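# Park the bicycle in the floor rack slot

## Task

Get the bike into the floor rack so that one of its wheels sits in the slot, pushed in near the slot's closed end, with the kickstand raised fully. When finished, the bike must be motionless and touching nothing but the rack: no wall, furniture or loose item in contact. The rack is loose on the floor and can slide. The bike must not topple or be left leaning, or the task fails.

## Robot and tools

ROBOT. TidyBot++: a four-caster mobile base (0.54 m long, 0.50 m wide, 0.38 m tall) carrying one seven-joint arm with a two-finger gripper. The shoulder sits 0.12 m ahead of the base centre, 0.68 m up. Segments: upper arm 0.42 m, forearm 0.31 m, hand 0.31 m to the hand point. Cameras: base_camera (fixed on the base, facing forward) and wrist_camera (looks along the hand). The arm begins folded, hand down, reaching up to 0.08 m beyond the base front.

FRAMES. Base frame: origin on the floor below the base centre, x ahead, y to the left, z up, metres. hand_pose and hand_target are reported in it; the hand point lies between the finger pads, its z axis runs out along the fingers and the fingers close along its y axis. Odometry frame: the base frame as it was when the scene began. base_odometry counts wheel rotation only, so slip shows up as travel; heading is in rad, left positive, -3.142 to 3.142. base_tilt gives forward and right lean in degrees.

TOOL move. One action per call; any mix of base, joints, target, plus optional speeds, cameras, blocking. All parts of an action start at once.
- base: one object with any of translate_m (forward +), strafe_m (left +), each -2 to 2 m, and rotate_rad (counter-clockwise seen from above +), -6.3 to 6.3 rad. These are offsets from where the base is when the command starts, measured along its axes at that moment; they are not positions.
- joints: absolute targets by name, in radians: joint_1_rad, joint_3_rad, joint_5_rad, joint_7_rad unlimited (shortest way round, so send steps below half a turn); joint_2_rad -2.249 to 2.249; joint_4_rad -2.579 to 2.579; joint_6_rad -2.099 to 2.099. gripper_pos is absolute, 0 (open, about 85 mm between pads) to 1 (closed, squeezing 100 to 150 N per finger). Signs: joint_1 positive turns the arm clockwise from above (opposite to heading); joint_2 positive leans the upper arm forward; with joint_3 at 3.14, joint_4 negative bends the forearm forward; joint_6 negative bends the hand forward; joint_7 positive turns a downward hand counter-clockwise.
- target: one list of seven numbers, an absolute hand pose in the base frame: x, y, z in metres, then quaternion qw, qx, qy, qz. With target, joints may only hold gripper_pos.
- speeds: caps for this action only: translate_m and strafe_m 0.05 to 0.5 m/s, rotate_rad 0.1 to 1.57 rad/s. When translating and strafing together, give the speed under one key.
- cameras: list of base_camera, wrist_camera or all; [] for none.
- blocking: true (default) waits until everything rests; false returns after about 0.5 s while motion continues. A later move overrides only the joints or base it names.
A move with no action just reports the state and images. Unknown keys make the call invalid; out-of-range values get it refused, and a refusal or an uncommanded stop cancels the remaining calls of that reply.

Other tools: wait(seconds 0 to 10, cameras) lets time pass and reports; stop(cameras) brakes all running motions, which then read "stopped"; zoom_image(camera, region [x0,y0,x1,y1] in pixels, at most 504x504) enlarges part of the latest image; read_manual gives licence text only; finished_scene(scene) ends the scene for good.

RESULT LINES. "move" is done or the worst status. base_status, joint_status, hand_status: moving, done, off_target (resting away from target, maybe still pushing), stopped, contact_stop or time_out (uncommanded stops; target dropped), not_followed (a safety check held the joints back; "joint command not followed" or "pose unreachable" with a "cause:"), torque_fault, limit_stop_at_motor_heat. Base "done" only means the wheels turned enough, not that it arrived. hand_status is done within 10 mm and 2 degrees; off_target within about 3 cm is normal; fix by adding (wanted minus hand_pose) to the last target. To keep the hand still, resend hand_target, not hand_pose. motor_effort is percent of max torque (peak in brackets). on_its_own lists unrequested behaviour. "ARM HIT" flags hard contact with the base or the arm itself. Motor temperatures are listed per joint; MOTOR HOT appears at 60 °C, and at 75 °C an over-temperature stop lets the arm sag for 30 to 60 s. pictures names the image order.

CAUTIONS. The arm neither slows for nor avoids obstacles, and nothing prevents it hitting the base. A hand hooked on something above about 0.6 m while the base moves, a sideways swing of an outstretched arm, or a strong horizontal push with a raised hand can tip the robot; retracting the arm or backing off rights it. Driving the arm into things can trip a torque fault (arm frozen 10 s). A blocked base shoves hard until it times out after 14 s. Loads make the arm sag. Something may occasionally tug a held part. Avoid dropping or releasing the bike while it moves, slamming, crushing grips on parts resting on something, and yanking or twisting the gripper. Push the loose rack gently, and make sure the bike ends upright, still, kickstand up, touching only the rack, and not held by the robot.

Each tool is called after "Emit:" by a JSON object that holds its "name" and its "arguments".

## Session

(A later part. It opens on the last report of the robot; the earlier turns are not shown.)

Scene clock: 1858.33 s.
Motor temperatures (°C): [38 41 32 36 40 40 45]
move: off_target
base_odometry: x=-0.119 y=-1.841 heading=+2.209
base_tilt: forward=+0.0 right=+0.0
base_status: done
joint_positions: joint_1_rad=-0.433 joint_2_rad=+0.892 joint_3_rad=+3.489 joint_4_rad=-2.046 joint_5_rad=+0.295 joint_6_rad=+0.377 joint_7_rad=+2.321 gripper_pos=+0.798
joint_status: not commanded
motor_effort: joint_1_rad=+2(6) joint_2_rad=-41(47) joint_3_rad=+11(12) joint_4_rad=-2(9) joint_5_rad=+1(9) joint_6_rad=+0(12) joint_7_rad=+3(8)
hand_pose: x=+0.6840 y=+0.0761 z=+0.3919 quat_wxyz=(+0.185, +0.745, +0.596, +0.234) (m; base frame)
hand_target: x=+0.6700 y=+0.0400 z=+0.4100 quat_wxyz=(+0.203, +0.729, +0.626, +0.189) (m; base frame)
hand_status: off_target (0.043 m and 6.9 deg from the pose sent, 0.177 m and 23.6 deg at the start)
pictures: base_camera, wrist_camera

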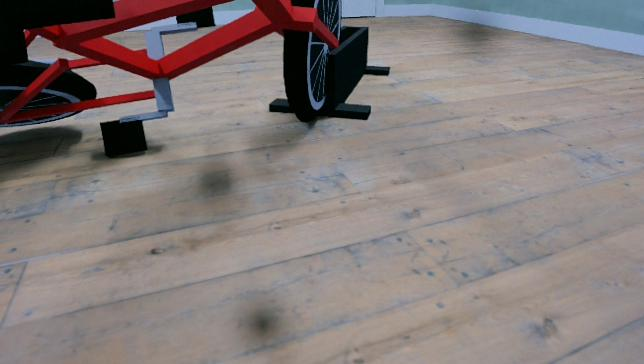

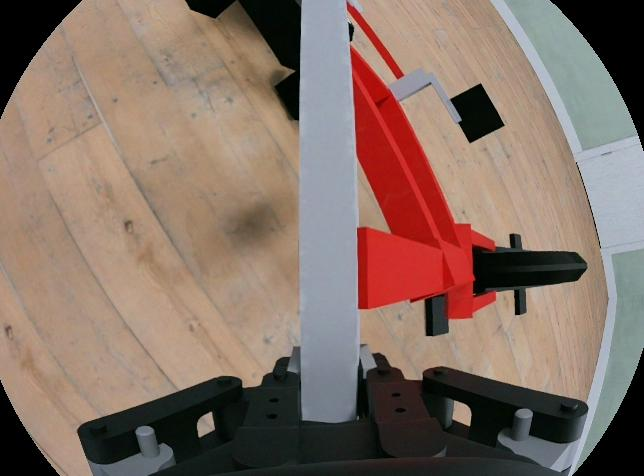

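Emit:
{"name": "move", "arguments": {"base": {"translate_m": 0.105, "strafe_m": 0.03}, "speeds": {"translate_m": 0.05}, "target": [0.67, 0.04, 0.525, 0.149, 0.737, 0.65, 0.079], "cameras": ["wrist_camera"]}}

Scene clock: 1864.00 s.
Motor temperatures (°C): [38 41 32 36 40 40 45]
move: off_target
base_odometry: x=-0.206 y=-1.774 heading=+2.209
base_tilt: forward=+0.0 right=+0.0
base_status: done
joint_positions: joint_1_rad=-0.064 joint_2_rad=+0.674 joint_3_rad=+2.967 joint_4_rad=-1.768 joint_5_rad=+0.426 joint_6_rad=-0.510 joint_7_rad=+2.342 gripper_pos=+0.798
joint_status: not commanded
motor_effort: joint_1_rad=+1(3) joint_2_rad=-45(52) joint_3_rad=+1(12) joint_4_rad=+17(20) joint_5_rad=+5(6) joint_6_rad=-3(8) joint_7_rad=+4(5)
hand_pose: x=+0.6496 y=+0.0683 z=+0.4726 quat_wxyz=(+0.095, +0.786, +0.605, +0.082) (m; base frame)
hand_target: x=+0.6700 y=+0.0400 z=+0.5250 quat_wxyz=(+0.149, +0.739, +0.652, +0.079) (m; base frame)
hand_status: off_target (0.063 m and 9.9 deg from the pose sent, 0.139 m and 19.4 deg at the start)
pictures: wrist_camera

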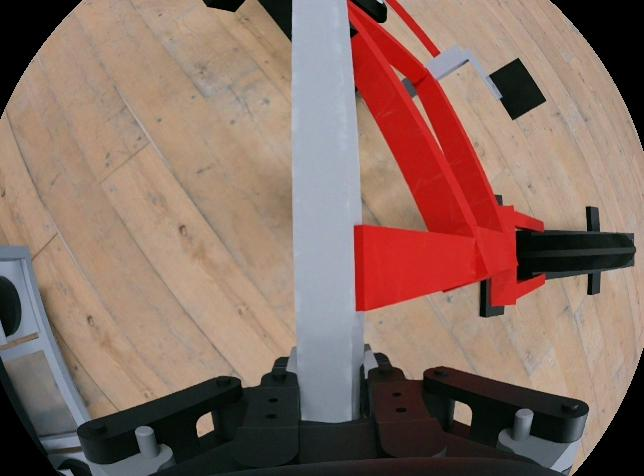

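Emit:
{"name": "move", "arguments": {"base": {"translate_m": 0.10, "strafe_m": 0.028}, "speeds": {"translate_m": 0.05}, "target": [0.68, 0.04, 0.625, 0.13, 0.739, 0.657, 0.045], "cameras": ["wrist_camera"]}}

Scene clock: 1871.53 s.
Motor temperatures (°C): [38 42 32 36 40 40 45]
move: off_target
base_odometry: x=-0.288 y=-1.711 heading=+2.208
base_tilt: forward=-0.1 right=+0.0
base_status: done
joint_positions: joint_1_rad=-0.026 joint_2_rad=+0.630 joint_3_rad=+2.959 joint_4_rad=-1.535 joint_5_rad=+0.340 joint_6_rad=-0.926 joint_7_rad=+2.550 gripper_pos=+0.798
joint_status: not commanded
motor_effort: joint_1_rad=-4(5) joint_2_rad=-51(61) joint_3_rad=-4(4) joint_4_rad=+23(25) joint_5_rad=+5(10) joint_6_rad=+0(6) joint_7_rad=+5(9)
hand_pose: x=+0.6541 y=+0.0261 z=+0.5443 quat_wxyz=(+0.092, +0.778, +0.621, -0.002) (m; base frame)
hand_target: x=+0.6800 y=+0.0400 z=+0.6250 quat_wxyz=(+0.130, +0.740, +0.658, +0.045) (m; base frame)
hand_status: off_target (0.086 m and 9.2 deg from the pose sent, 0.158 m and 10.0 deg at the start)
pictures: wrist_camera

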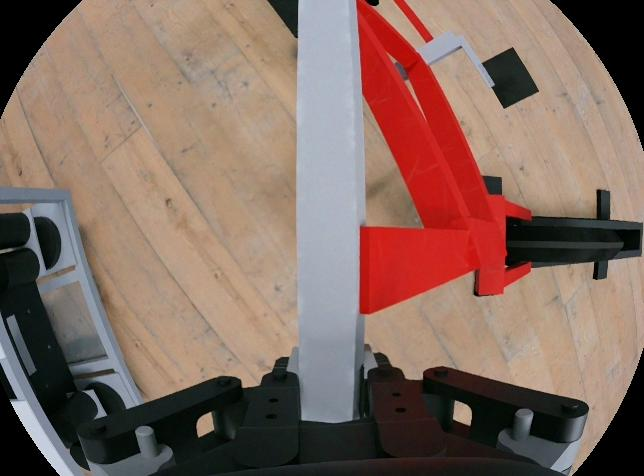

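Emit:
{"name": "move", "arguments": {"base": {"translate_m": 0.11}, "speeds": {"translate_m": 0.05}, "target": [0.68, 0.03, 0.69, 0.10, 0.74, 0.667, -0.01], "cameras": ["wrist_camera"]}}

Scene clock: 1878.33 s.
Motor temperatures (°C): [38 42 32 36 40 40 45]
move: off_target
base_odometry: x=-0.353 y=-1.622 heading=+2.209
base_tilt: forward=-0.1 right=+0.1
base_status: done
joint_positions: joint_1_rad=-0.039 joint_2_rad=+0.679 joint_3_rad=+2.965 joint_4_rad=-1.246 joint_5_rad=+0.303 joint_6_rad=-1.281 joint_7_rad=+2.672 gripper_pos=+0.798
joint_status: not commanded
motor_effort: joint_1_rad=-4(6) joint_2_rad=-57(63) joint_3_rad=-3(4) joint_4_rad=+25(26) joint_5_rad=+6(9) joint_6_rad=-3(5) joint_7_rad=+6(8)
hand_pose: x=+0.6669 y=+0.0176 z=+0.5986 quat_wxyz=(+0.068, +0.770, +0.632, -0.062) (m; base frame)
hand_target: x=+0.6800 y=+0.0300 z=+0.6900 quat_wxyz=(+0.100, +0.739, +0.666, -0.010) (m; base frame)
hand_status: off_target (0.093 m and 8.8 deg from the pose sent, 0.148 m and 7.0 deg at the start)
pictures: wrist_camera

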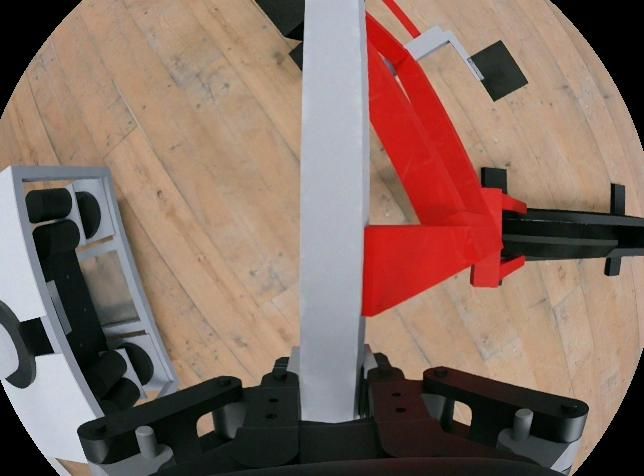

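Emit:
{"name": "move", "arguments": {"base": {"translate_m": 0.10}, "speeds": {"translate_m": 0.05}, "target": [0.66, 0.025, 0.72, 0.061, 0.73, 0.6705, -0.0986], "cameras": ["wrist_camera"]}}

Scene clock: 1885.67 s.
Motor temperatures (°C): [38 42 32 36 40 40 45]
move: off_target
base_odometry: x=-0.413 y=-1.542 heading=+2.209
base_tilt: forward=-0.1 right=+0.0
base_status: done
joint_positions: joint_1_rad=-0.099 joint_2_rad=+0.756 joint_3_rad=+2.996 joint_4_rad=-0.967 joint_5_rad=+0.298 joint_6_rad=-1.609 joint_7_rad=+2.753 gripper_pos=+0.798
joint_status: not commanded
motor_effort: joint_1_rad=-1(5) joint_2_rad=-55(61) joint_3_rad=+1(3) joint_4_rad=+22(27) joint_5_rad=+6(8) joint_6_rad=-8(9) joint_7_rad=+5(7)
hand_pose: x=+0.6665 y=+0.0260 z=+0.6431 quat_wxyz=(+0.044, +0.754, +0.643, -0.127) (m; base frame)
hand_target: x=+0.6600 y=+0.0250 z=+0.7200 quat_wxyz=(+0.061, +0.731, +0.672, -0.099) (m; base frame)
hand_status: off_target (0.077 m and 5.6 deg from the pose sent, 0.122 m and 7.6 deg at the start)
pictures: wrist_camera

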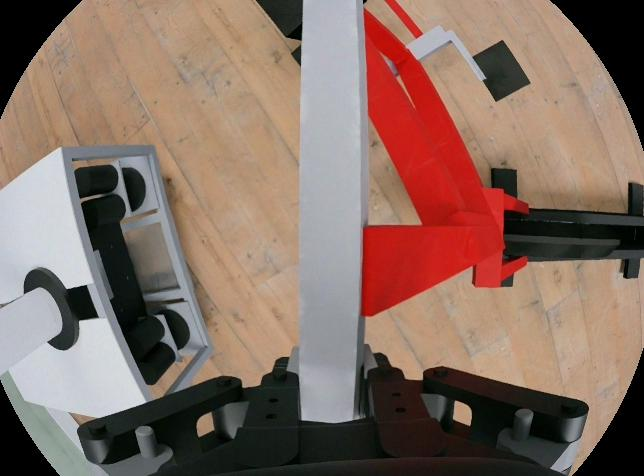

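Emit:
{"name": "move", "arguments": {"base": {"translate_m": 0.10}, "speeds": {"translate_m": 0.05}, "target": [0.625, 0.025, 0.735, 0.035, 0.722, 0.6715, -0.15]}}

Scene clock: 1890.23 s.
Motor temperatures (°C): [38 42 32 36 40 40 45]
move: off_target
base_odometry: x=-0.472 y=-1.462 heading=+2.210
base_tilt: forward=+0.0 right=+0.0
base_status: done
joint_positions: joint_1_rad=-0.126 joint_2_rad=+0.750 joint_3_rad=+2.999 joint_4_rad=-0.918 joint_5_rad=+0.298 joint_6_rad=-1.753 joint_7_rad=+2.772 gripper_pos=+0.798
joint_status: not commanded
motor_effort: joint_1_rad=+1(3) joint_2_rad=-54(60) joint_3_rad=+0(2) joint_4_rad=+20(22) joint_5_rad=+5(7) joint_6_rad=-9(17) joint_7_rad=+4(8)
hand_pose: x=+0.6392 y=+0.0325 z=+0.6686 quat_wxyz=(+0.026, +0.744, +0.647, -0.167) (m; base frame)
hand_target: x=+0.6250 y=+0.0250 z=+0.7350 quat_wxyz=(+0.035, +0.723, +0.673, -0.150) (m; base frame)
hand_status: off_target (0.068 m and 4.3 deg from the pose sent, 0.101 m and 5.6 deg at the start)
pictures: base_camera, wrist_camera

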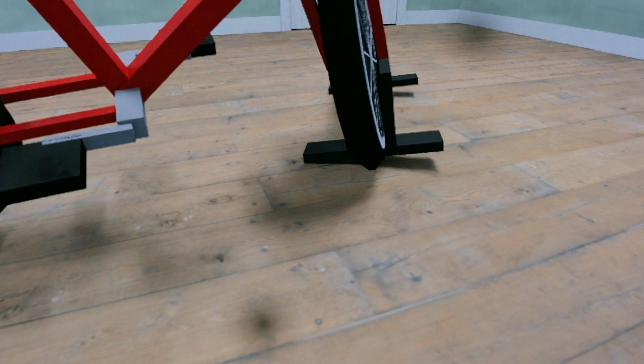

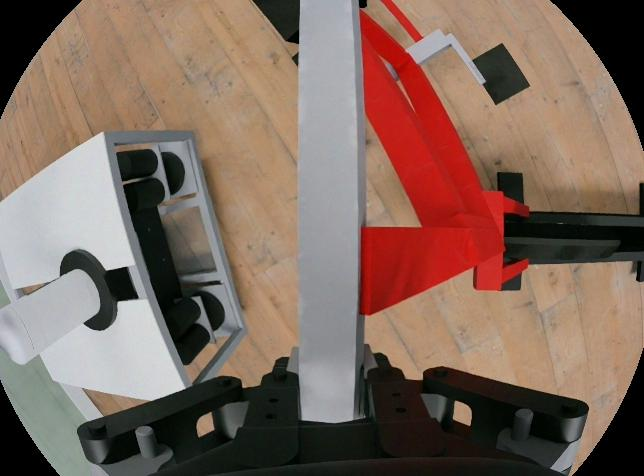

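Emit:
{"name": "move", "arguments": {"base": {"translate_m": 0.10}, "speeds": {"translate_m": 0.05}, "target": [0.60, 0.025, 0.74, 0.02, 0.716, 0.671, -0.18]}}

Scene clock: 1897.73 s.
Motor temperatures (°C): [38 42 32 36 40 40 45]
move: off_target
base_odometry: x=-0.532 y=-1.382 heading=+2.211
base_tilt: forward=+0.0 right=+0.0
base_status: done
joint_positions: joint_1_rad=-0.137 joint_2_rad=+0.727 joint_3_rad=+2.999 joint_4_rad=-0.921 joint_5_rad=+0.298 joint_6_rad=-1.830 joint_7_rad=+2.778 gripper_pos=+0.798
joint_status: not commanded
motor_effort: joint_1_rad=+0(3) joint_2_rad=-51(54) joint_3_rad=+1(2) joint_4_rad=+21(22) joint_5_rad=+4(7) joint_6_rad=-6(13) joint_7_rad=+3(6)
hand_pose: x=+0.6156 y=+0.0333 z=+0.6863 quat_wxyz=(+0.014, +0.738, +0.647, -0.192) (m; base frame)
hand_target: x=+0.6000 y=+0.0250 z=+0.7400 quat_wxyz=(+0.020, +0.718, +0.672, -0.180) (m; base frame)
hand_status: off_target (0.057 m and 4.1 deg from the pose sent, 0.082 m and 4.5 deg at the start)
pictures: base_camera, wrist_camera

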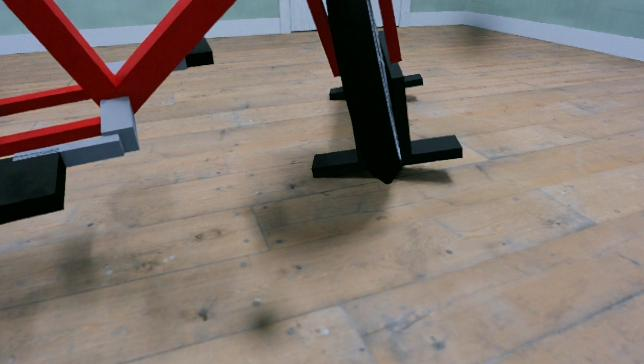

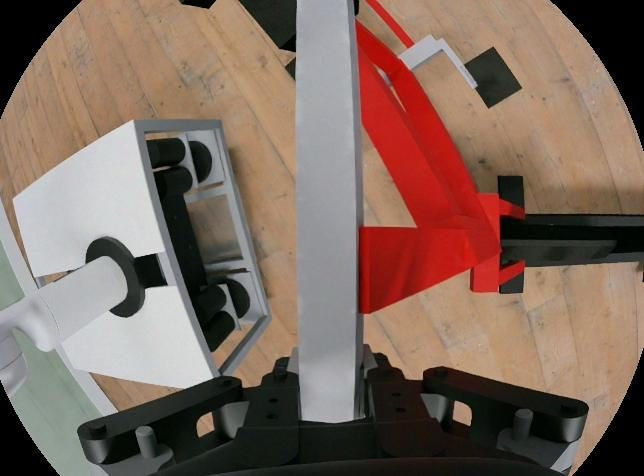

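Emit:
{"name": "move", "arguments": {"base": {"translate_m": 0.10}, "speeds": {"translate_m": 0.05}, "target": [0.585, 0.025, 0.74, 0.01, 0.710, 0.670, -0.205]}}

Scene clock: 1905.50 s.
Motor temperatures (°C): [38 43 32 36 40 40 45]
move: off_target
base_odometry: x=-0.592 y=-1.302 heading=+2.212
base_tilt: forward=+0.0 right=+0.0
base_status: done
joint_positions: joint_1_rad=-0.148 joint_2_rad=+0.707 joint_3_rad=+2.998 joint_4_rad=-0.928 joint_5_rad=+0.298 joint_6_rad=-1.886 joint_7_rad=+2.783 gripper_pos=+0.798
joint_status: not commanded
motor_effort: joint_1_rad=+2(4) joint_2_rad=-46(52) joint_3_rad=+2(3) joint_4_rad=+19(22) joint_5_rad=+5(6) joint_6_rad=-3(10) joint_7_rad=+2(6)
hand_pose: x=+0.5969 y=+0.0355 z=+0.7005 quat_wxyz=(+0.006, +0.732, +0.648, -0.211) (m; base frame)
hand_target: x=+0.5850 y=+0.0250 z=+0.7400 quat_wxyz=(+0.010, +0.712, +0.672, -0.205) (m; base frame)
hand_status: off_target (0.043 m and 3.7 deg from the pose sent, 0.062 m and 4.4 deg at the start)
pictures: base_camera, wrist_camera

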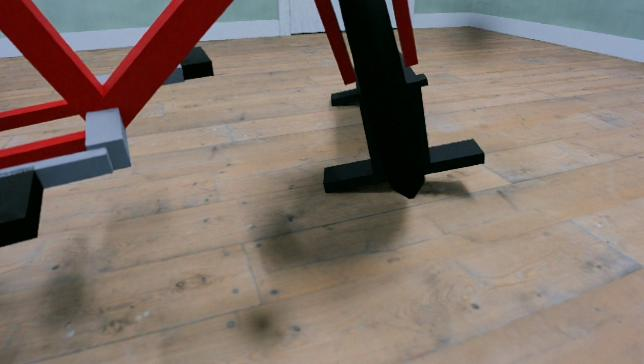

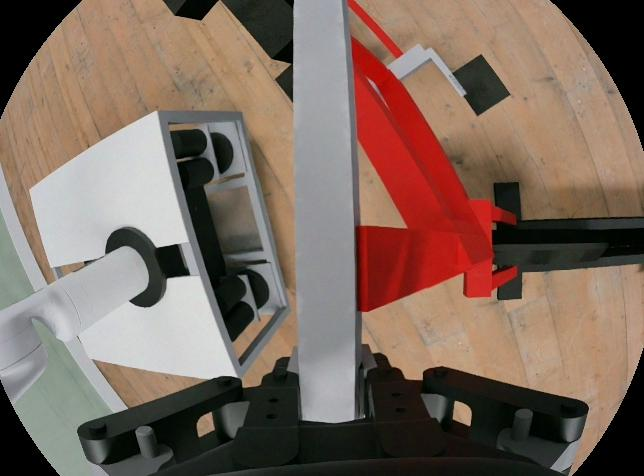

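Emit:
{"name": "move", "arguments": {"base": {"translate_m": 0.10}, "speeds": {"translate_m": 0.05}, "target": [0.565, 0.025, 0.74, 0.0, 0.708, 0.669, -0.22]}}

Scene clock: 1912.73 s.
Motor temperatures (°C): [38 43 32 36 40 40 45]
move: off_target
base_odometry: x=-0.652 y=-1.222 heading=+2.212
base_tilt: forward=-0.1 right=+0.0
base_status: done
joint_positions: joint_1_rad=-0.149 joint_2_rad=+0.666 joint_3_rad=+2.970 joint_4_rad=-0.980 joint_5_rad=+0.298 joint_6_rad=-1.903 joint_7_rad=+2.783 gripper_pos=+0.798
joint_status: not commanded
motor_effort: joint_1_rad=+3(6) joint_2_rad=-42(47) joint_3_rad=+3(5) joint_4_rad=+18(20) joint_5_rad=+6(8) joint_6_rad=-3(7) joint_7_rad=+1(5)
hand_pose: x=+0.5752 y=+0.0412 z=+0.7114 quat_wxyz=(-0.003, +0.721, +0.657, -0.219) (m; base frame)
hand_target: x=+0.5650 y=+0.0250 z=+0.7400 quat_wxyz=(+0.000, +0.709, +0.670, -0.220) (m; base frame)
hand_status: off_target (0.034 m and 2.1 deg from the pose sent, 0.052 m and 3.9 deg at the start)
pictures: base_camera, wrist_camera

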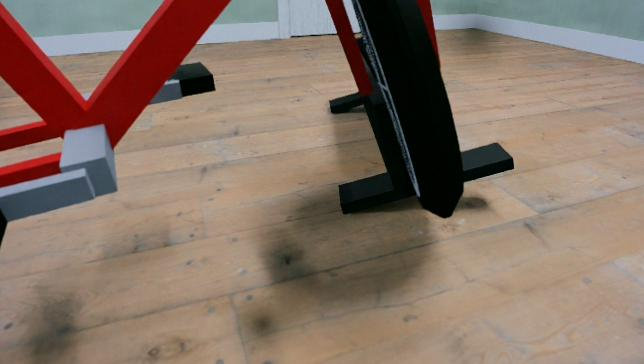

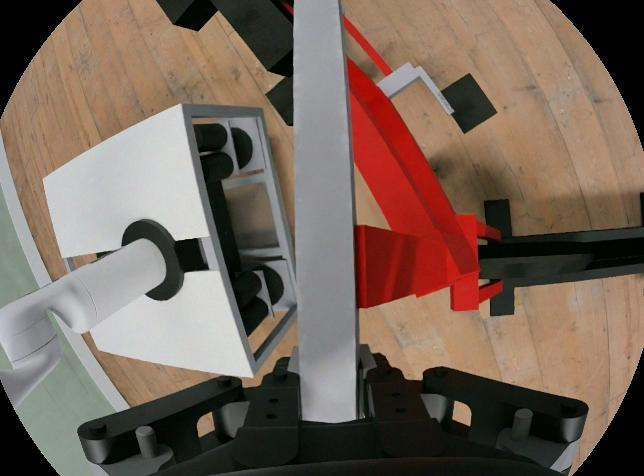

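Emit:
{"name": "move", "arguments": {"base": {"translate_m": 0.08}, "speeds": {"translate_m": 0.05}, "target": [0.555, 0.025, 0.735, -0.007, 0.705, 0.668, -0.2295]}}

Scene clock: 1920.87 s.
Motor temperatures (°C): [38 43 32 36 40 40 45]
move: off_target
base_odometry: x=-0.700 y=-1.158 heading=+2.213
base_tilt: forward=+0.0 right=+0.0
base_status: done
joint_positions: joint_1_rad=-0.157 joint_2_rad=+0.643 joint_3_rad=+2.951 joint_4_rad=-1.012 joint_5_rad=+0.298 joint_6_rad=-1.912 joint_7_rad=+2.783 gripper_pos=+0.803
joint_status: not commanded
motor_effort: joint_1_rad=+6(8) joint_2_rad=-37(43) joint_3_rad=+4(6) joint_4_rad=+17(20) joint_5_rad=+8(10) joint_6_rad=-1(4) joint_7_rad=+0(4)
hand_pose: x=+0.5615 y=+0.0481 z=+0.7165 quat_wxyz=(-0.007, +0.711, +0.666, -0.225) (m; base frame)
hand_target: x=+0.5550 y=+0.0250 z=+0.7350 quat_wxyz=(-0.007, +0.706, +0.669, -0.230) (m; base frame)
hand_status: off_target (0.030 m and 0.9 deg from the pose sent, 0.035 m and 2.6 deg at the start)
pictures: base_camera, wrist_camera

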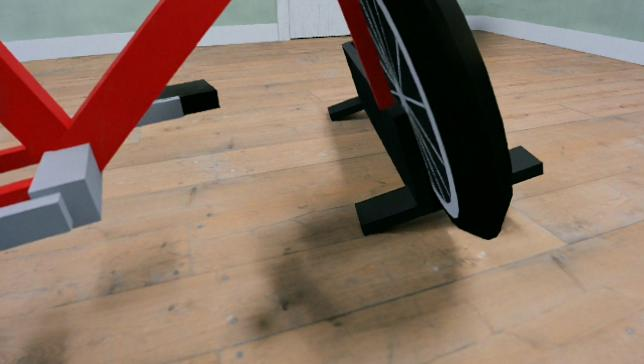

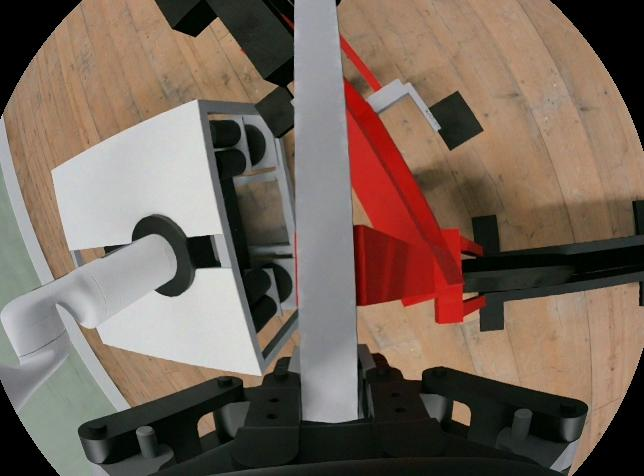

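Emit:
{"name": "move", "arguments": {"base": {"translate_m": 0.03}, "speeds": {"translate_m": 0.05}, "target": [0.545, 0.03, 0.732, -0.01, 0.794, 0.575, -0.194]}}

Scene clock: 1953.30 s.
Motor temperatures (°C): [38 43 32 36 40 40 45]
move: off_target
base_odometry: x=-0.718 y=-1.134 heading=+2.213
base_tilt: forward=+0.0 right=+0.0
base_status: done
joint_positions: joint_1_rad=-0.123 joint_2_rad=+0.602 joint_3_rad=+2.952 joint_4_rad=-1.078 joint_5_rad=+0.242 joint_6_rad=-1.875 joint_7_rad=+2.680 gripper_pos=+0.803
joint_status: not commanded
motor_effort: joint_1_rad=+5(8) joint_2_rad=-42(43) joint_3_rad=+4(6) joint_4_rad=+18(18) joint_5_rad=+5(9) joint_6_rad=-8(12) joint_7_rad=-2(5)
hand_pose: x=+0.5471 y=+0.0464 z=+0.7148 quat_wxyz=(-0.019, +0.752, +0.624, -0.211) (m; base frame)
hand_target: x=+0.5450 y=+0.0300 z=+0.7320 quat_wxyz=(-0.010, +0.794, +0.575, -0.194) (m; base frame)
hand_status: off_target (0.024 m and 7.7 deg from the pose sent, 0.029 m and 14.5 deg at the start)
pictures: base_camera, wrist_camera

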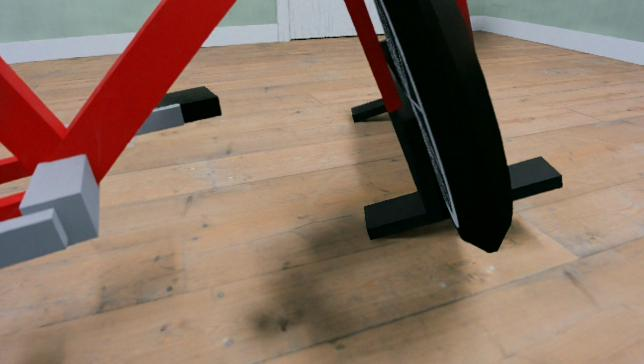

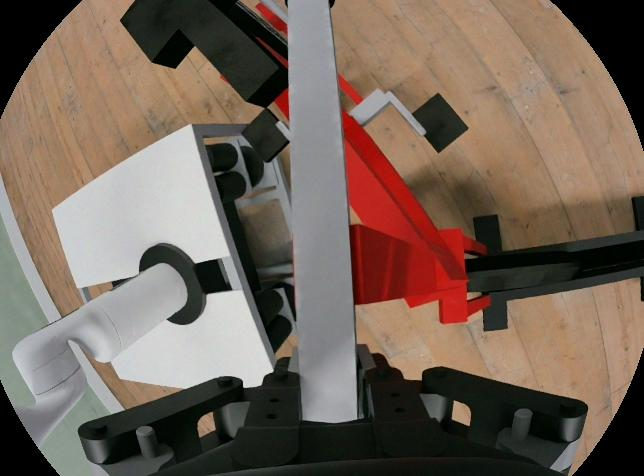

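Emit:
{"name": "move", "arguments": {"base": {"translate_m": 0.02}, "speeds": {"translate_m": 0.05}, "target": [0.535, 0.035, 0.732, -0.019, 0.866, 0.475, -0.15]}}

Scene clock: 1958.13 s.
Motor temperatures (°C): [38 43 32 36 40 40 45]
move: off_target
base_odometry: x=-0.730 y=-1.118 heading=+2.214
base_tilt: forward=+0.0 right=+0.0
base_status: done
joint_positions: joint_1_rad=-0.079 joint_2_rad=+0.553 joint_3_rad=+2.967 joint_4_rad=-1.165 joint_5_rad=+0.171 joint_6_rad=-1.787 joint_7_rad=+2.477 gripper_pos=+0.803
joint_status: not commanded
motor_effort: joint_1_rad=+3(5) joint_2_rad=-39(42) joint_3_rad=+3(5) joint_4_rad=+16(18) joint_5_rad=+2(5) joint_6_rad=-11(13) joint_7_rad=-2(6)
hand_pose: x=+0.5402 y=+0.0435 z=+0.7063 quat_wxyz=(-0.020, +0.827, +0.532, -0.180) (m; base frame)
hand_target: x=+0.5350 y=+0.0350 z=+0.7320 quat_wxyz=(-0.019, +0.867, +0.475, -0.150) (m; base frame)
hand_status: off_target (0.028 m and 8.6 deg from the pose sent, 0.024 m and 22.7 deg at the start)
pictures: base_camera, wrist_camera

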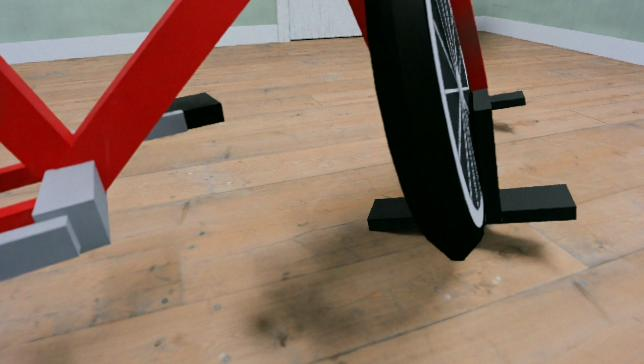

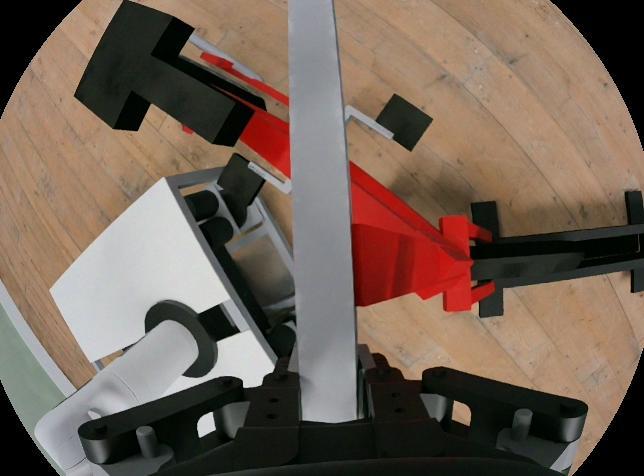

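Emit:
{"name": "move", "arguments": {"target": [0.535, 0.04, 0.73, -0.027, 0.923, 0.368, -0.103]}}

Scene clock: 1966.07 s.
Motor temperatures (°C): [38 43 32 36 40 40 45]
move: off_target
base_odometry: x=-0.730 y=-1.118 heading=+2.214
base_tilt: forward=+0.0 right=+0.0
base_status: not commanded
joint_positions: joint_1_rad=-0.051 joint_2_rad=+0.511 joint_3_rad=+2.999 joint_4_rad=-1.268 joint_5_rad=+0.104 joint_6_rad=-1.689 joint_7_rad=+2.274 gripper_pos=+0.803
joint_status: not commanded
motor_effort: joint_1_rad=+4(5) joint_2_rad=-43(46) joint_3_rad=+2(4) joint_4_rad=+21(22) joint_5_rad=+1(3) joint_6_rad=-9(13) joint_7_rad=-1(5)
hand_pose: x=+0.5306 y=+0.0416 z=+0.6909 quat_wxyz=(-0.025, +0.890, +0.427, -0.159) (m; base frame)
hand_target: x=+0.5350 y=+0.0400 z=+0.7300 quat_wxyz=(-0.027, +0.924, +0.368, -0.103) (m; base frame)
hand_status: off_target (0.039 m and 10.1 deg from the pose sent, 0.025 m and 23.6 deg at the start)
pictures: base_camera, wrist_camera

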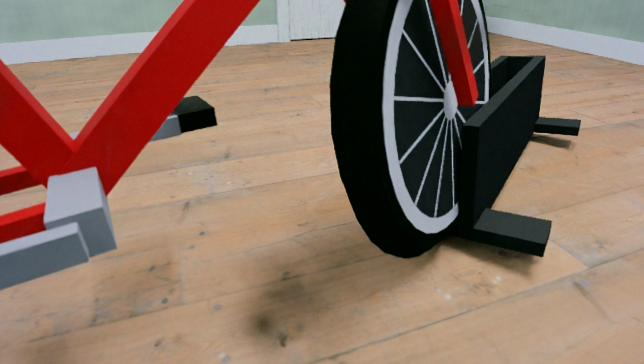

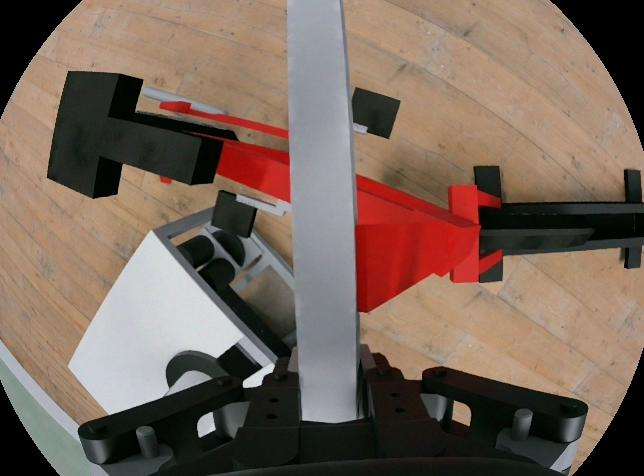

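Emit:
{"name": "move", "arguments": {"base": {"translate_m": 0.015}, "speeds": {"translate_m": 0.05}, "target": [0.53, 0.045, 0.728, -0.034, 0.964, 0.254, -0.055]}}

Scene clock: 1969.90 s.
Motor temperatures (°C): [38 43 32 36 40 40 45]
move: off_target
base_odometry: x=-0.739 y=-1.106 heading=+2.214
base_tilt: forward=+0.0 right=+0.0
base_status: done
joint_positions: joint_1_rad=-0.040 joint_2_rad=+0.458 joint_3_rad=+3.033 joint_4_rad=-1.386 joint_5_rad=+0.045 joint_6_rad=-1.556 joint_7_rad=+2.087 gripper_pos=+0.803
joint_status: not commanded
motor_effort: joint_1_rad=+4(6) joint_2_rad=-46(48) joint_3_rad=+4(5) joint_4_rad=+23(24) joint_5_rad=+0(2) joint_6_rad=-11(14) joint_7_rad=-3(4)
hand_pose: x=+0.5247 y=+0.0439 z=+0.6746 quat_wxyz=(-0.025, +0.937, +0.325, -0.125) (m; base frame)
hand_target: x=+0.5300 y=+0.0450 z=+0.7280 quat_wxyz=(-0.034, +0.965, +0.254, -0.055) (m; base frame)
hand_status: off_target (0.054 m and 11.9 deg from the pose sent, 0.037 m and 24.8 deg at the start)
pictures: base_camera, wrist_camera

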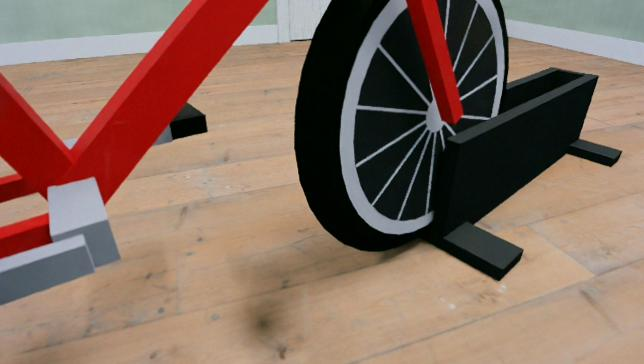

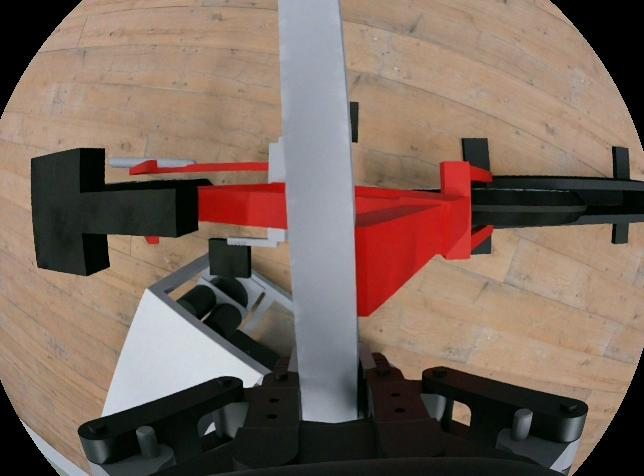

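Emit:
{"name": "move", "arguments": {"base": {"translate_m": -0.04, "strafe_m": -0.035}, "speeds": {"translate_m": 0.05}, "target": [0.525, 0.04, 0.722, -0.039, 0.93, 0.366, -0.015]}}

Scene clock: 1998.90 s.
Motor temperatures (°C): [38 43 32 36 40 40 45]
move: off_target
base_odometry: x=-0.687 y=-1.117 heading=+2.214
base_tilt: forward=+0.0 right=+0.0
base_status: done
joint_positions: joint_1_rad=+0.011 joint_2_rad=+0.388 joint_3_rad=+3.025 joint_4_rad=-1.492 joint_5_rad=+0.023 joint_6_rad=-1.447 joint_7_rad=+2.198 gripper_pos=+0.803
joint_status: not commanded
motor_effort: joint_1_rad=+4(6) joint_2_rad=-44(46) joint_3_rad=+4(5) joint_4_rad=+21(23) joint_5_rad=-1(2) joint_6_rad=-11(13) joint_7_rad=-2(3)
hand_pose: x=+0.5177 y=+0.0336 z=+0.6709 quat_wxyz=(-0.034, +0.929, +0.357, -0.085) (m; base frame)
hand_target: x=+0.5250 y=+0.0400 z=+0.7220 quat_wxyz=(-0.039, +0.930, +0.366, -0.015) (m; base frame)
hand_status: off_target (0.052 m and 8.1 deg from the pose sent, 0.048 m and 13.6 deg at the start)
pictures: base_camera, wrist_camera

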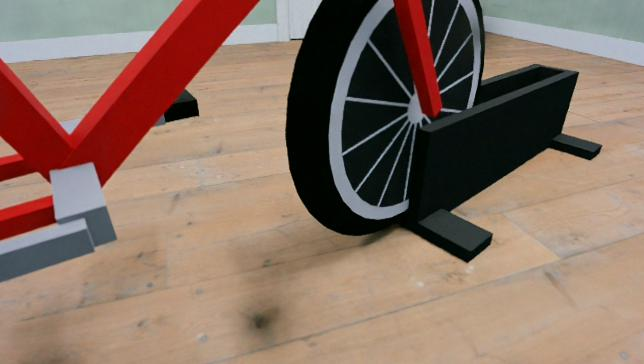

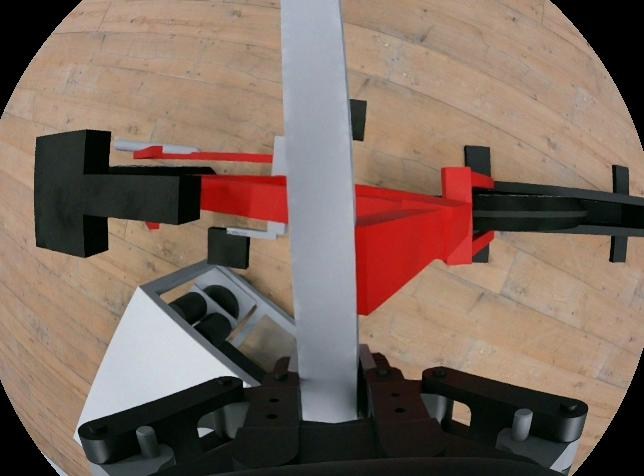

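Emit:
{"name": "move", "arguments": {"base": {"translate_m": 0.074, "strafe_m": -0.082}, "speeds": {"translate_m": 0.05}, "target": [0.525, 0.04, 0.71, -0.039, 0.93, 0.366, -0.015]}}

Scene clock: 2020.90 s.
Motor temperatures (°C): [38 43 32 36 40 40 45]
move: off_target
base_odometry: x=-0.665 y=-1.008 heading=+2.214
base_tilt: forward=+0.0 right=+0.0
base_status: done
joint_positions: joint_1_rad=+0.026 joint_2_rad=+0.371 joint_3_rad=+3.014 joint_4_rad=-1.517 joint_5_rad=+0.014 joint_6_rad=-1.429 joint_7_rad=+2.198 gripper_pos=+0.803
joint_status: not commanded
motor_effort: joint_1_rad=+1(8) joint_2_rad=-38(45) joint_3_rad=+1(6) joint_4_rad=+20(23) joint_5_rad=-2(4) joint_6_rad=-7(12) joint_7_rad=+0(2)
hand_pose: x=+0.5129 y=+0.0345 z=+0.6709 quat_wxyz=(-0.038, +0.931, +0.355, -0.079) (m; base frame)
hand_target: x=+0.5250 y=+0.0400 z=+0.7100 quat_wxyz=(-0.039, +0.930, +0.366, -0.015) (m; base frame)
hand_status: off_target (0.041 m and 7.4 deg from the pose sent, 0.040 m and 8.1 deg at the start)
pictures: base_camera, wrist_camera

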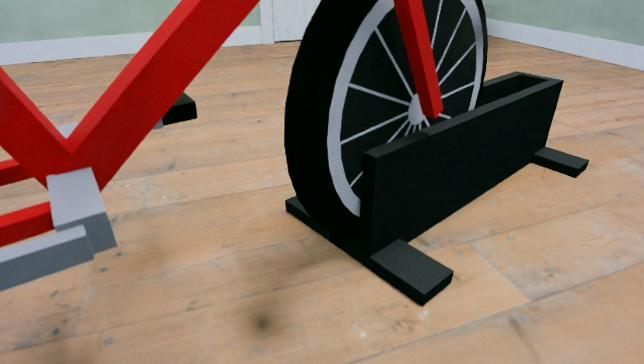

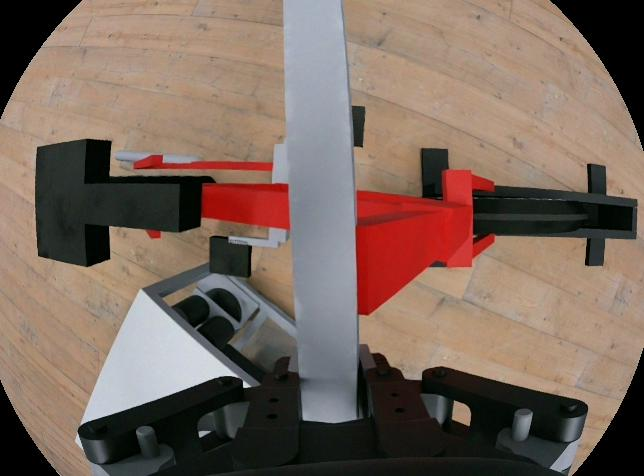

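Emit:
{"name": "move", "arguments": {"base": {"translate_m": 0.079, "strafe_m": -0.090}, "speeds": {"translate_m": 0.05}}}

Scene clock: 2028.13 s.
Motor temperatures (°C): [38 43 32 36 40 40 45]
move: done
base_odometry: x=-0.641 y=-0.891 heading=+2.214
base_tilt: forward=-0.1 right=+0.0
base_status: done
joint_positions: joint_1_rad=+0.033 joint_2_rad=+0.368 joint_3_rad=+3.018 joint_4_rad=-1.519 joint_5_rad=+0.012 joint_6_rad=-1.422 joint_7_rad=+2.200 gripper_pos=+0.803
joint_status: not commanded
motor_effort: joint_1_rad=+0(5) joint_2_rad=-39(40) joint_3_rad=+0(4) joint_4_rad=+19(22) joint_5_rad=-4(5) joint_6_rad=-6(8) joint_7_rad=+0(2)
hand_pose: x=+0.5145 y=+0.0311 z=+0.6710 quat_wxyz=(-0.038, +0.933, +0.350, -0.075) (m; base frame)
hand_target: x=+0.5250 y=+0.0400 z=+0.7100 quat_wxyz=(-0.039, +0.930, +0.366, -0.015) (m; base frame)
hand_status: not commanded
pictures: base_camera, wrist_camera

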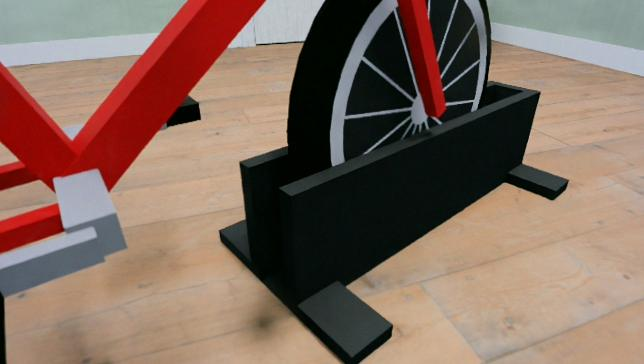

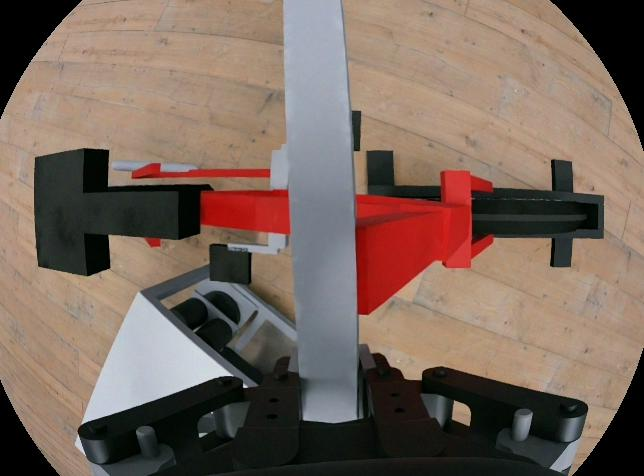

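Emit:
{"name": "move", "arguments": {"base": {"translate_m": 0.056, "strafe_m": -0.064}, "speeds": {"translate_m": 0.05}}}

Scene clock: 2033.03 s.
Motor temperatures (°C): [38 43 32 36 40 40 45]
move: done
base_odometry: x=-0.623 y=-0.808 heading=+2.213
base_tilt: forward=+0.0 right=+0.0
base_status: done
joint_positions: joint_1_rad=+0.034 joint_2_rad=+0.365 joint_3_rad=+3.021 joint_4_rad=-1.524 joint_5_rad=+0.008 joint_6_rad=-1.419 joint_7_rad=+2.200 gripper_pos=+0.803
joint_status: not commanded
motor_effort: joint_1_rad=-1(4) joint_2_rad=-38(39) joint_3_rad=-1(4) joint_4_rad=+20(23) joint_5_rad=-4(5) joint_6_rad=-5(7) joint_7_rad=+0(3)
hand_pose: x=+0.5139 y=+0.0307 z=+0.6711 quat_wxyz=(-0.039, +0.934, +0.348, -0.074) (m; base frame)
hand_target: x=+0.5250 y=+0.0400 z=+0.7100 quat_wxyz=(-0.039, +0.930, +0.366, -0.015) (m; base frame)
hand_status: not commanded
pictures: base_camera, wrist_camera

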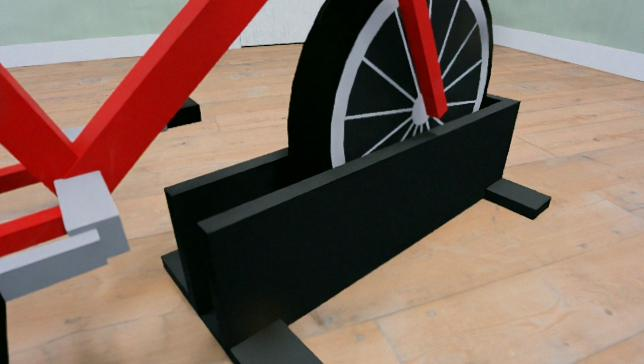

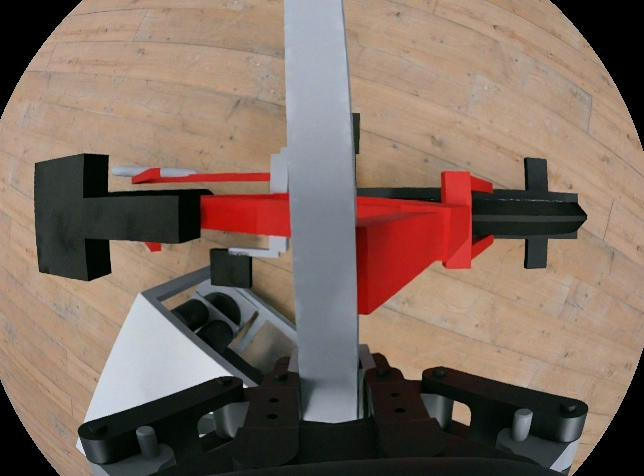

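Emit:
{"name": "move", "arguments": {"base": {"translate_m": 0.02, "strafe_m": -0.023}, "speeds": {"translate_m": 0.05}}}

Emit:
{"name": "zoom_image", "arguments": {"camera": "wrist_camera", "region": [440, 130, 640, 290]}}

Emit:
{"name": "zoom_image", "arguments": {"camera": "base_camera", "region": [320, 0, 580, 240]}}

Scene clock: 2039.00 s.
Motor temperatures (°C): [38 43 32 36 40 40 45]
move: done
base_odometry: x=-0.617 y=-0.778 heading=+2.213
base_tilt: forward=+0.0 right=+0.0
base_status: done
joint_positions: joint_1_rad=+0.031 joint_2_rad=+0.362 joint_3_rad=+3.021 joint_4_rad=-1.527 joint_5_rad=+0.002 joint_6_rad=-1.419 joint_7_rad=+2.200 gripper_pos=+0.803
joint_status: not commanded
motor_effort: joint_1_rad=+1(4) joint_2_rad=-37(39) joint_3_rad=+0(3) joint_4_rad=+21(24) joint_5_rad=-2(4) joint_6_rad=-3(6) joint_7_rad=+1(3)
hand_pose: x=+0.5121 y=+0.0337 z=+0.6712 quat_wxyz=(-0.042, +0.933, +0.349, -0.074) (m; base frame)
hand_target: x=+0.5250 y=+0.0400 z=+0.7100 quat_wxyz=(-0.039, +0.930, +0.366, -0.015) (m; base frame)
hand_status: not commanded
pictures: base_camera, wrist_camera

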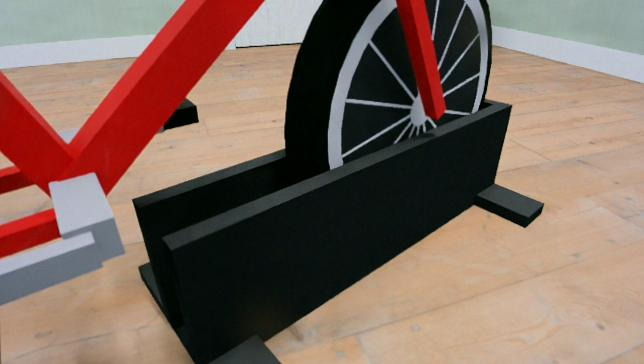

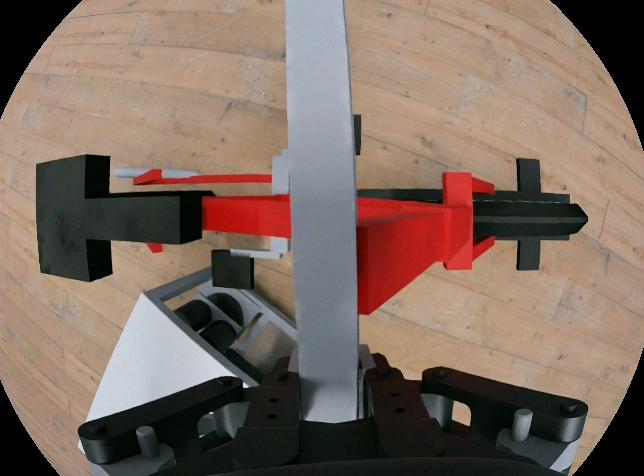

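Scaled by 2.520.

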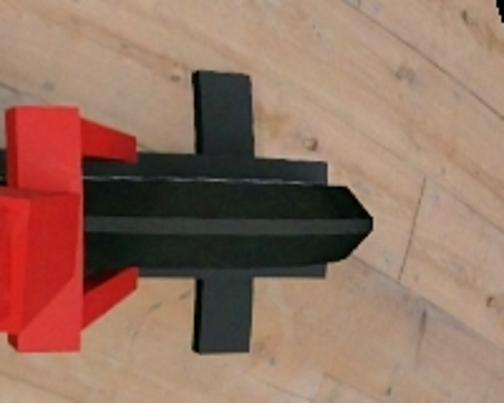

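Scaled by 1.938.

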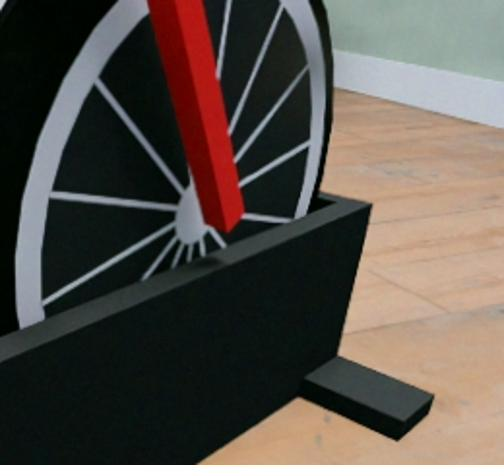

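Emit:
{"name": "move", "arguments": {"base": {"translate_m": 0.02, "strafe_m": -0.023}, "speeds": {"translate_m": 0.05}}}

Emit:
{"name": "zoom_image", "arguments": {"camera": "base_camera", "region": [320, 0, 580, 240]}}

Scene clock: 2043.40 s.
Motor temperatures (°C): [38 43 32 36 40 40 45]
move: done
base_odometry: x=-0.610 y=-0.748 heading=+2.213
base_tilt: forward=+0.0 right=+0.0
base_status: done
joint_positions: joint_1_rad=+0.019 joint_2_rad=+0.358 joint_3_rad=+3.017 joint_4_rad=-1.533 joint_5_rad=-0.007 joint_6_rad=-1.419 joint_7_rad=+2.200 gripper_pos=+0.803
joint_status: not commanded
motor_effort: joint_1_rad=+4(6) joint_2_rad=-37(38) joint_3_rad=+3(5) joint_4_rad=+22(25) joint_5_rad=-3(4) joint_6_rad=-4(5) joint_7_rad=+0(3)
hand_pose: x=+0.5091 y=+0.0424 z=+0.6717 quat_wxyz=(-0.046, +0.931, +0.355, -0.073) (m; base frame)
hand_target: x=+0.5250 y=+0.0400 z=+0.7100 quat_wxyz=(-0.039, +0.930, +0.366, -0.015) (m; base frame)
hand_status: not commanded
pictures: base_camera, wrist_camera

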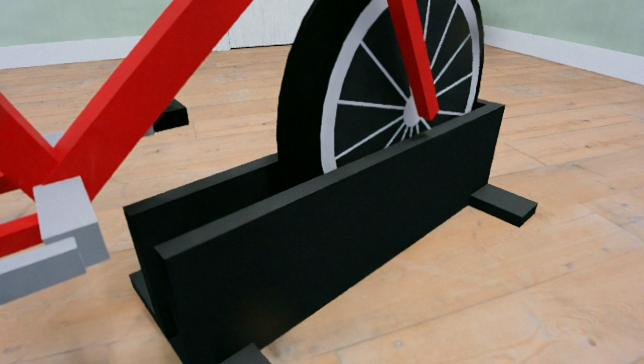

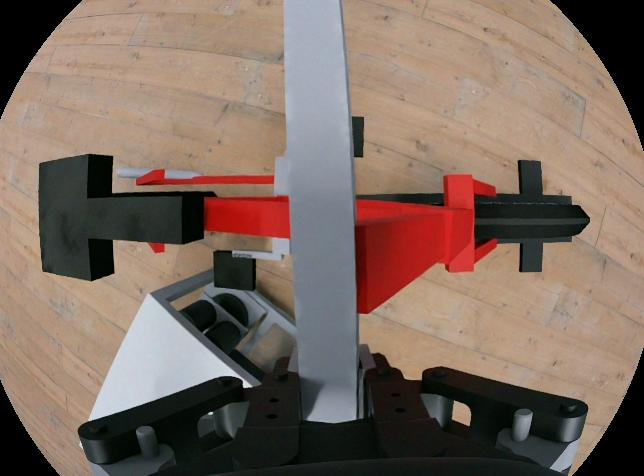

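Scaled by 1.938.

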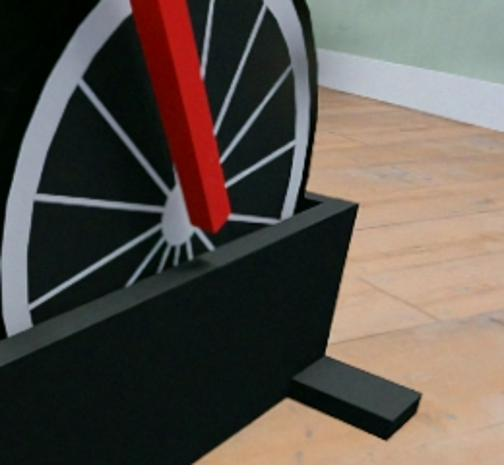

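Emit:
{"name": "move", "arguments": {"base": {"translate_m": -0.035, "strafe_m": -0.02}, "speeds": {"translate_m": 0.05}, "target": [0.525, 0.04, 0.70, -0.039, 0.93, 0.366, -0.045]}}

Scene clock: 2051.17 s.
Motor temperatures (°C): [38 43 32 36 40 40 45]
move: off_target
base_odometry: x=-0.573 y=-0.764 heading=+2.213
base_tilt: forward=-0.1 right=+0.0
base_status: done
joint_positions: joint_1_rad=+0.017 joint_2_rad=+0.382 joint_3_rad=+3.017 joint_4_rad=-1.510 joint_5_rad=-0.007 joint_6_rad=-1.419 joint_7_rad=+2.200 gripper_pos=+0.803
joint_status: not commanded
motor_effort: joint_1_rad=+1(4) joint_2_rad=-37(40) joint_3_rad=+1(2) joint_4_rad=+17(21) joint_5_rad=-5(5) joint_6_rad=-9(12) joint_7_rad=-1(2)
hand_pose: x=+0.5180 y=+0.0435 z=+0.6679 quat_wxyz=(-0.047, +0.931, +0.355, -0.073) (m; base frame)
hand_target: x=+0.5250 y=+0.0400 z=+0.7000 quat_wxyz=(-0.039, +0.929, +0.366, -0.045) (m; base frame)
hand_status: off_target (0.033 m and 3.6 deg from the pose sent, 0.033 m and 3.6 deg at the start)
pictures: base_camera, wrist_camera

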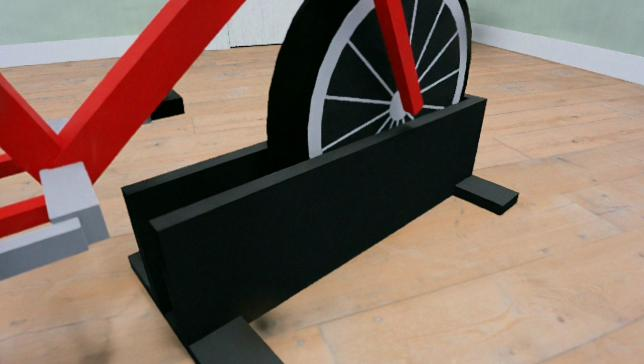

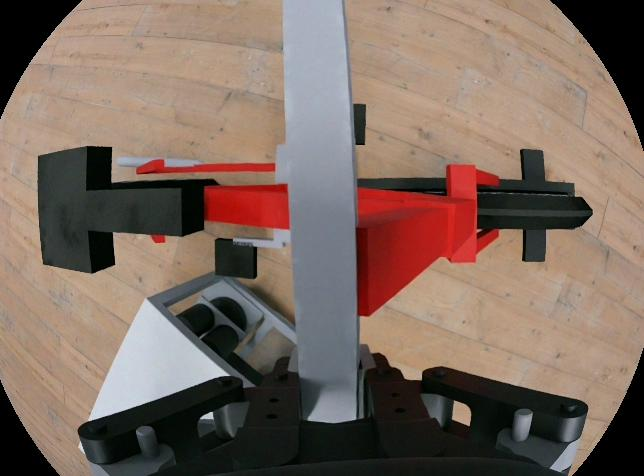

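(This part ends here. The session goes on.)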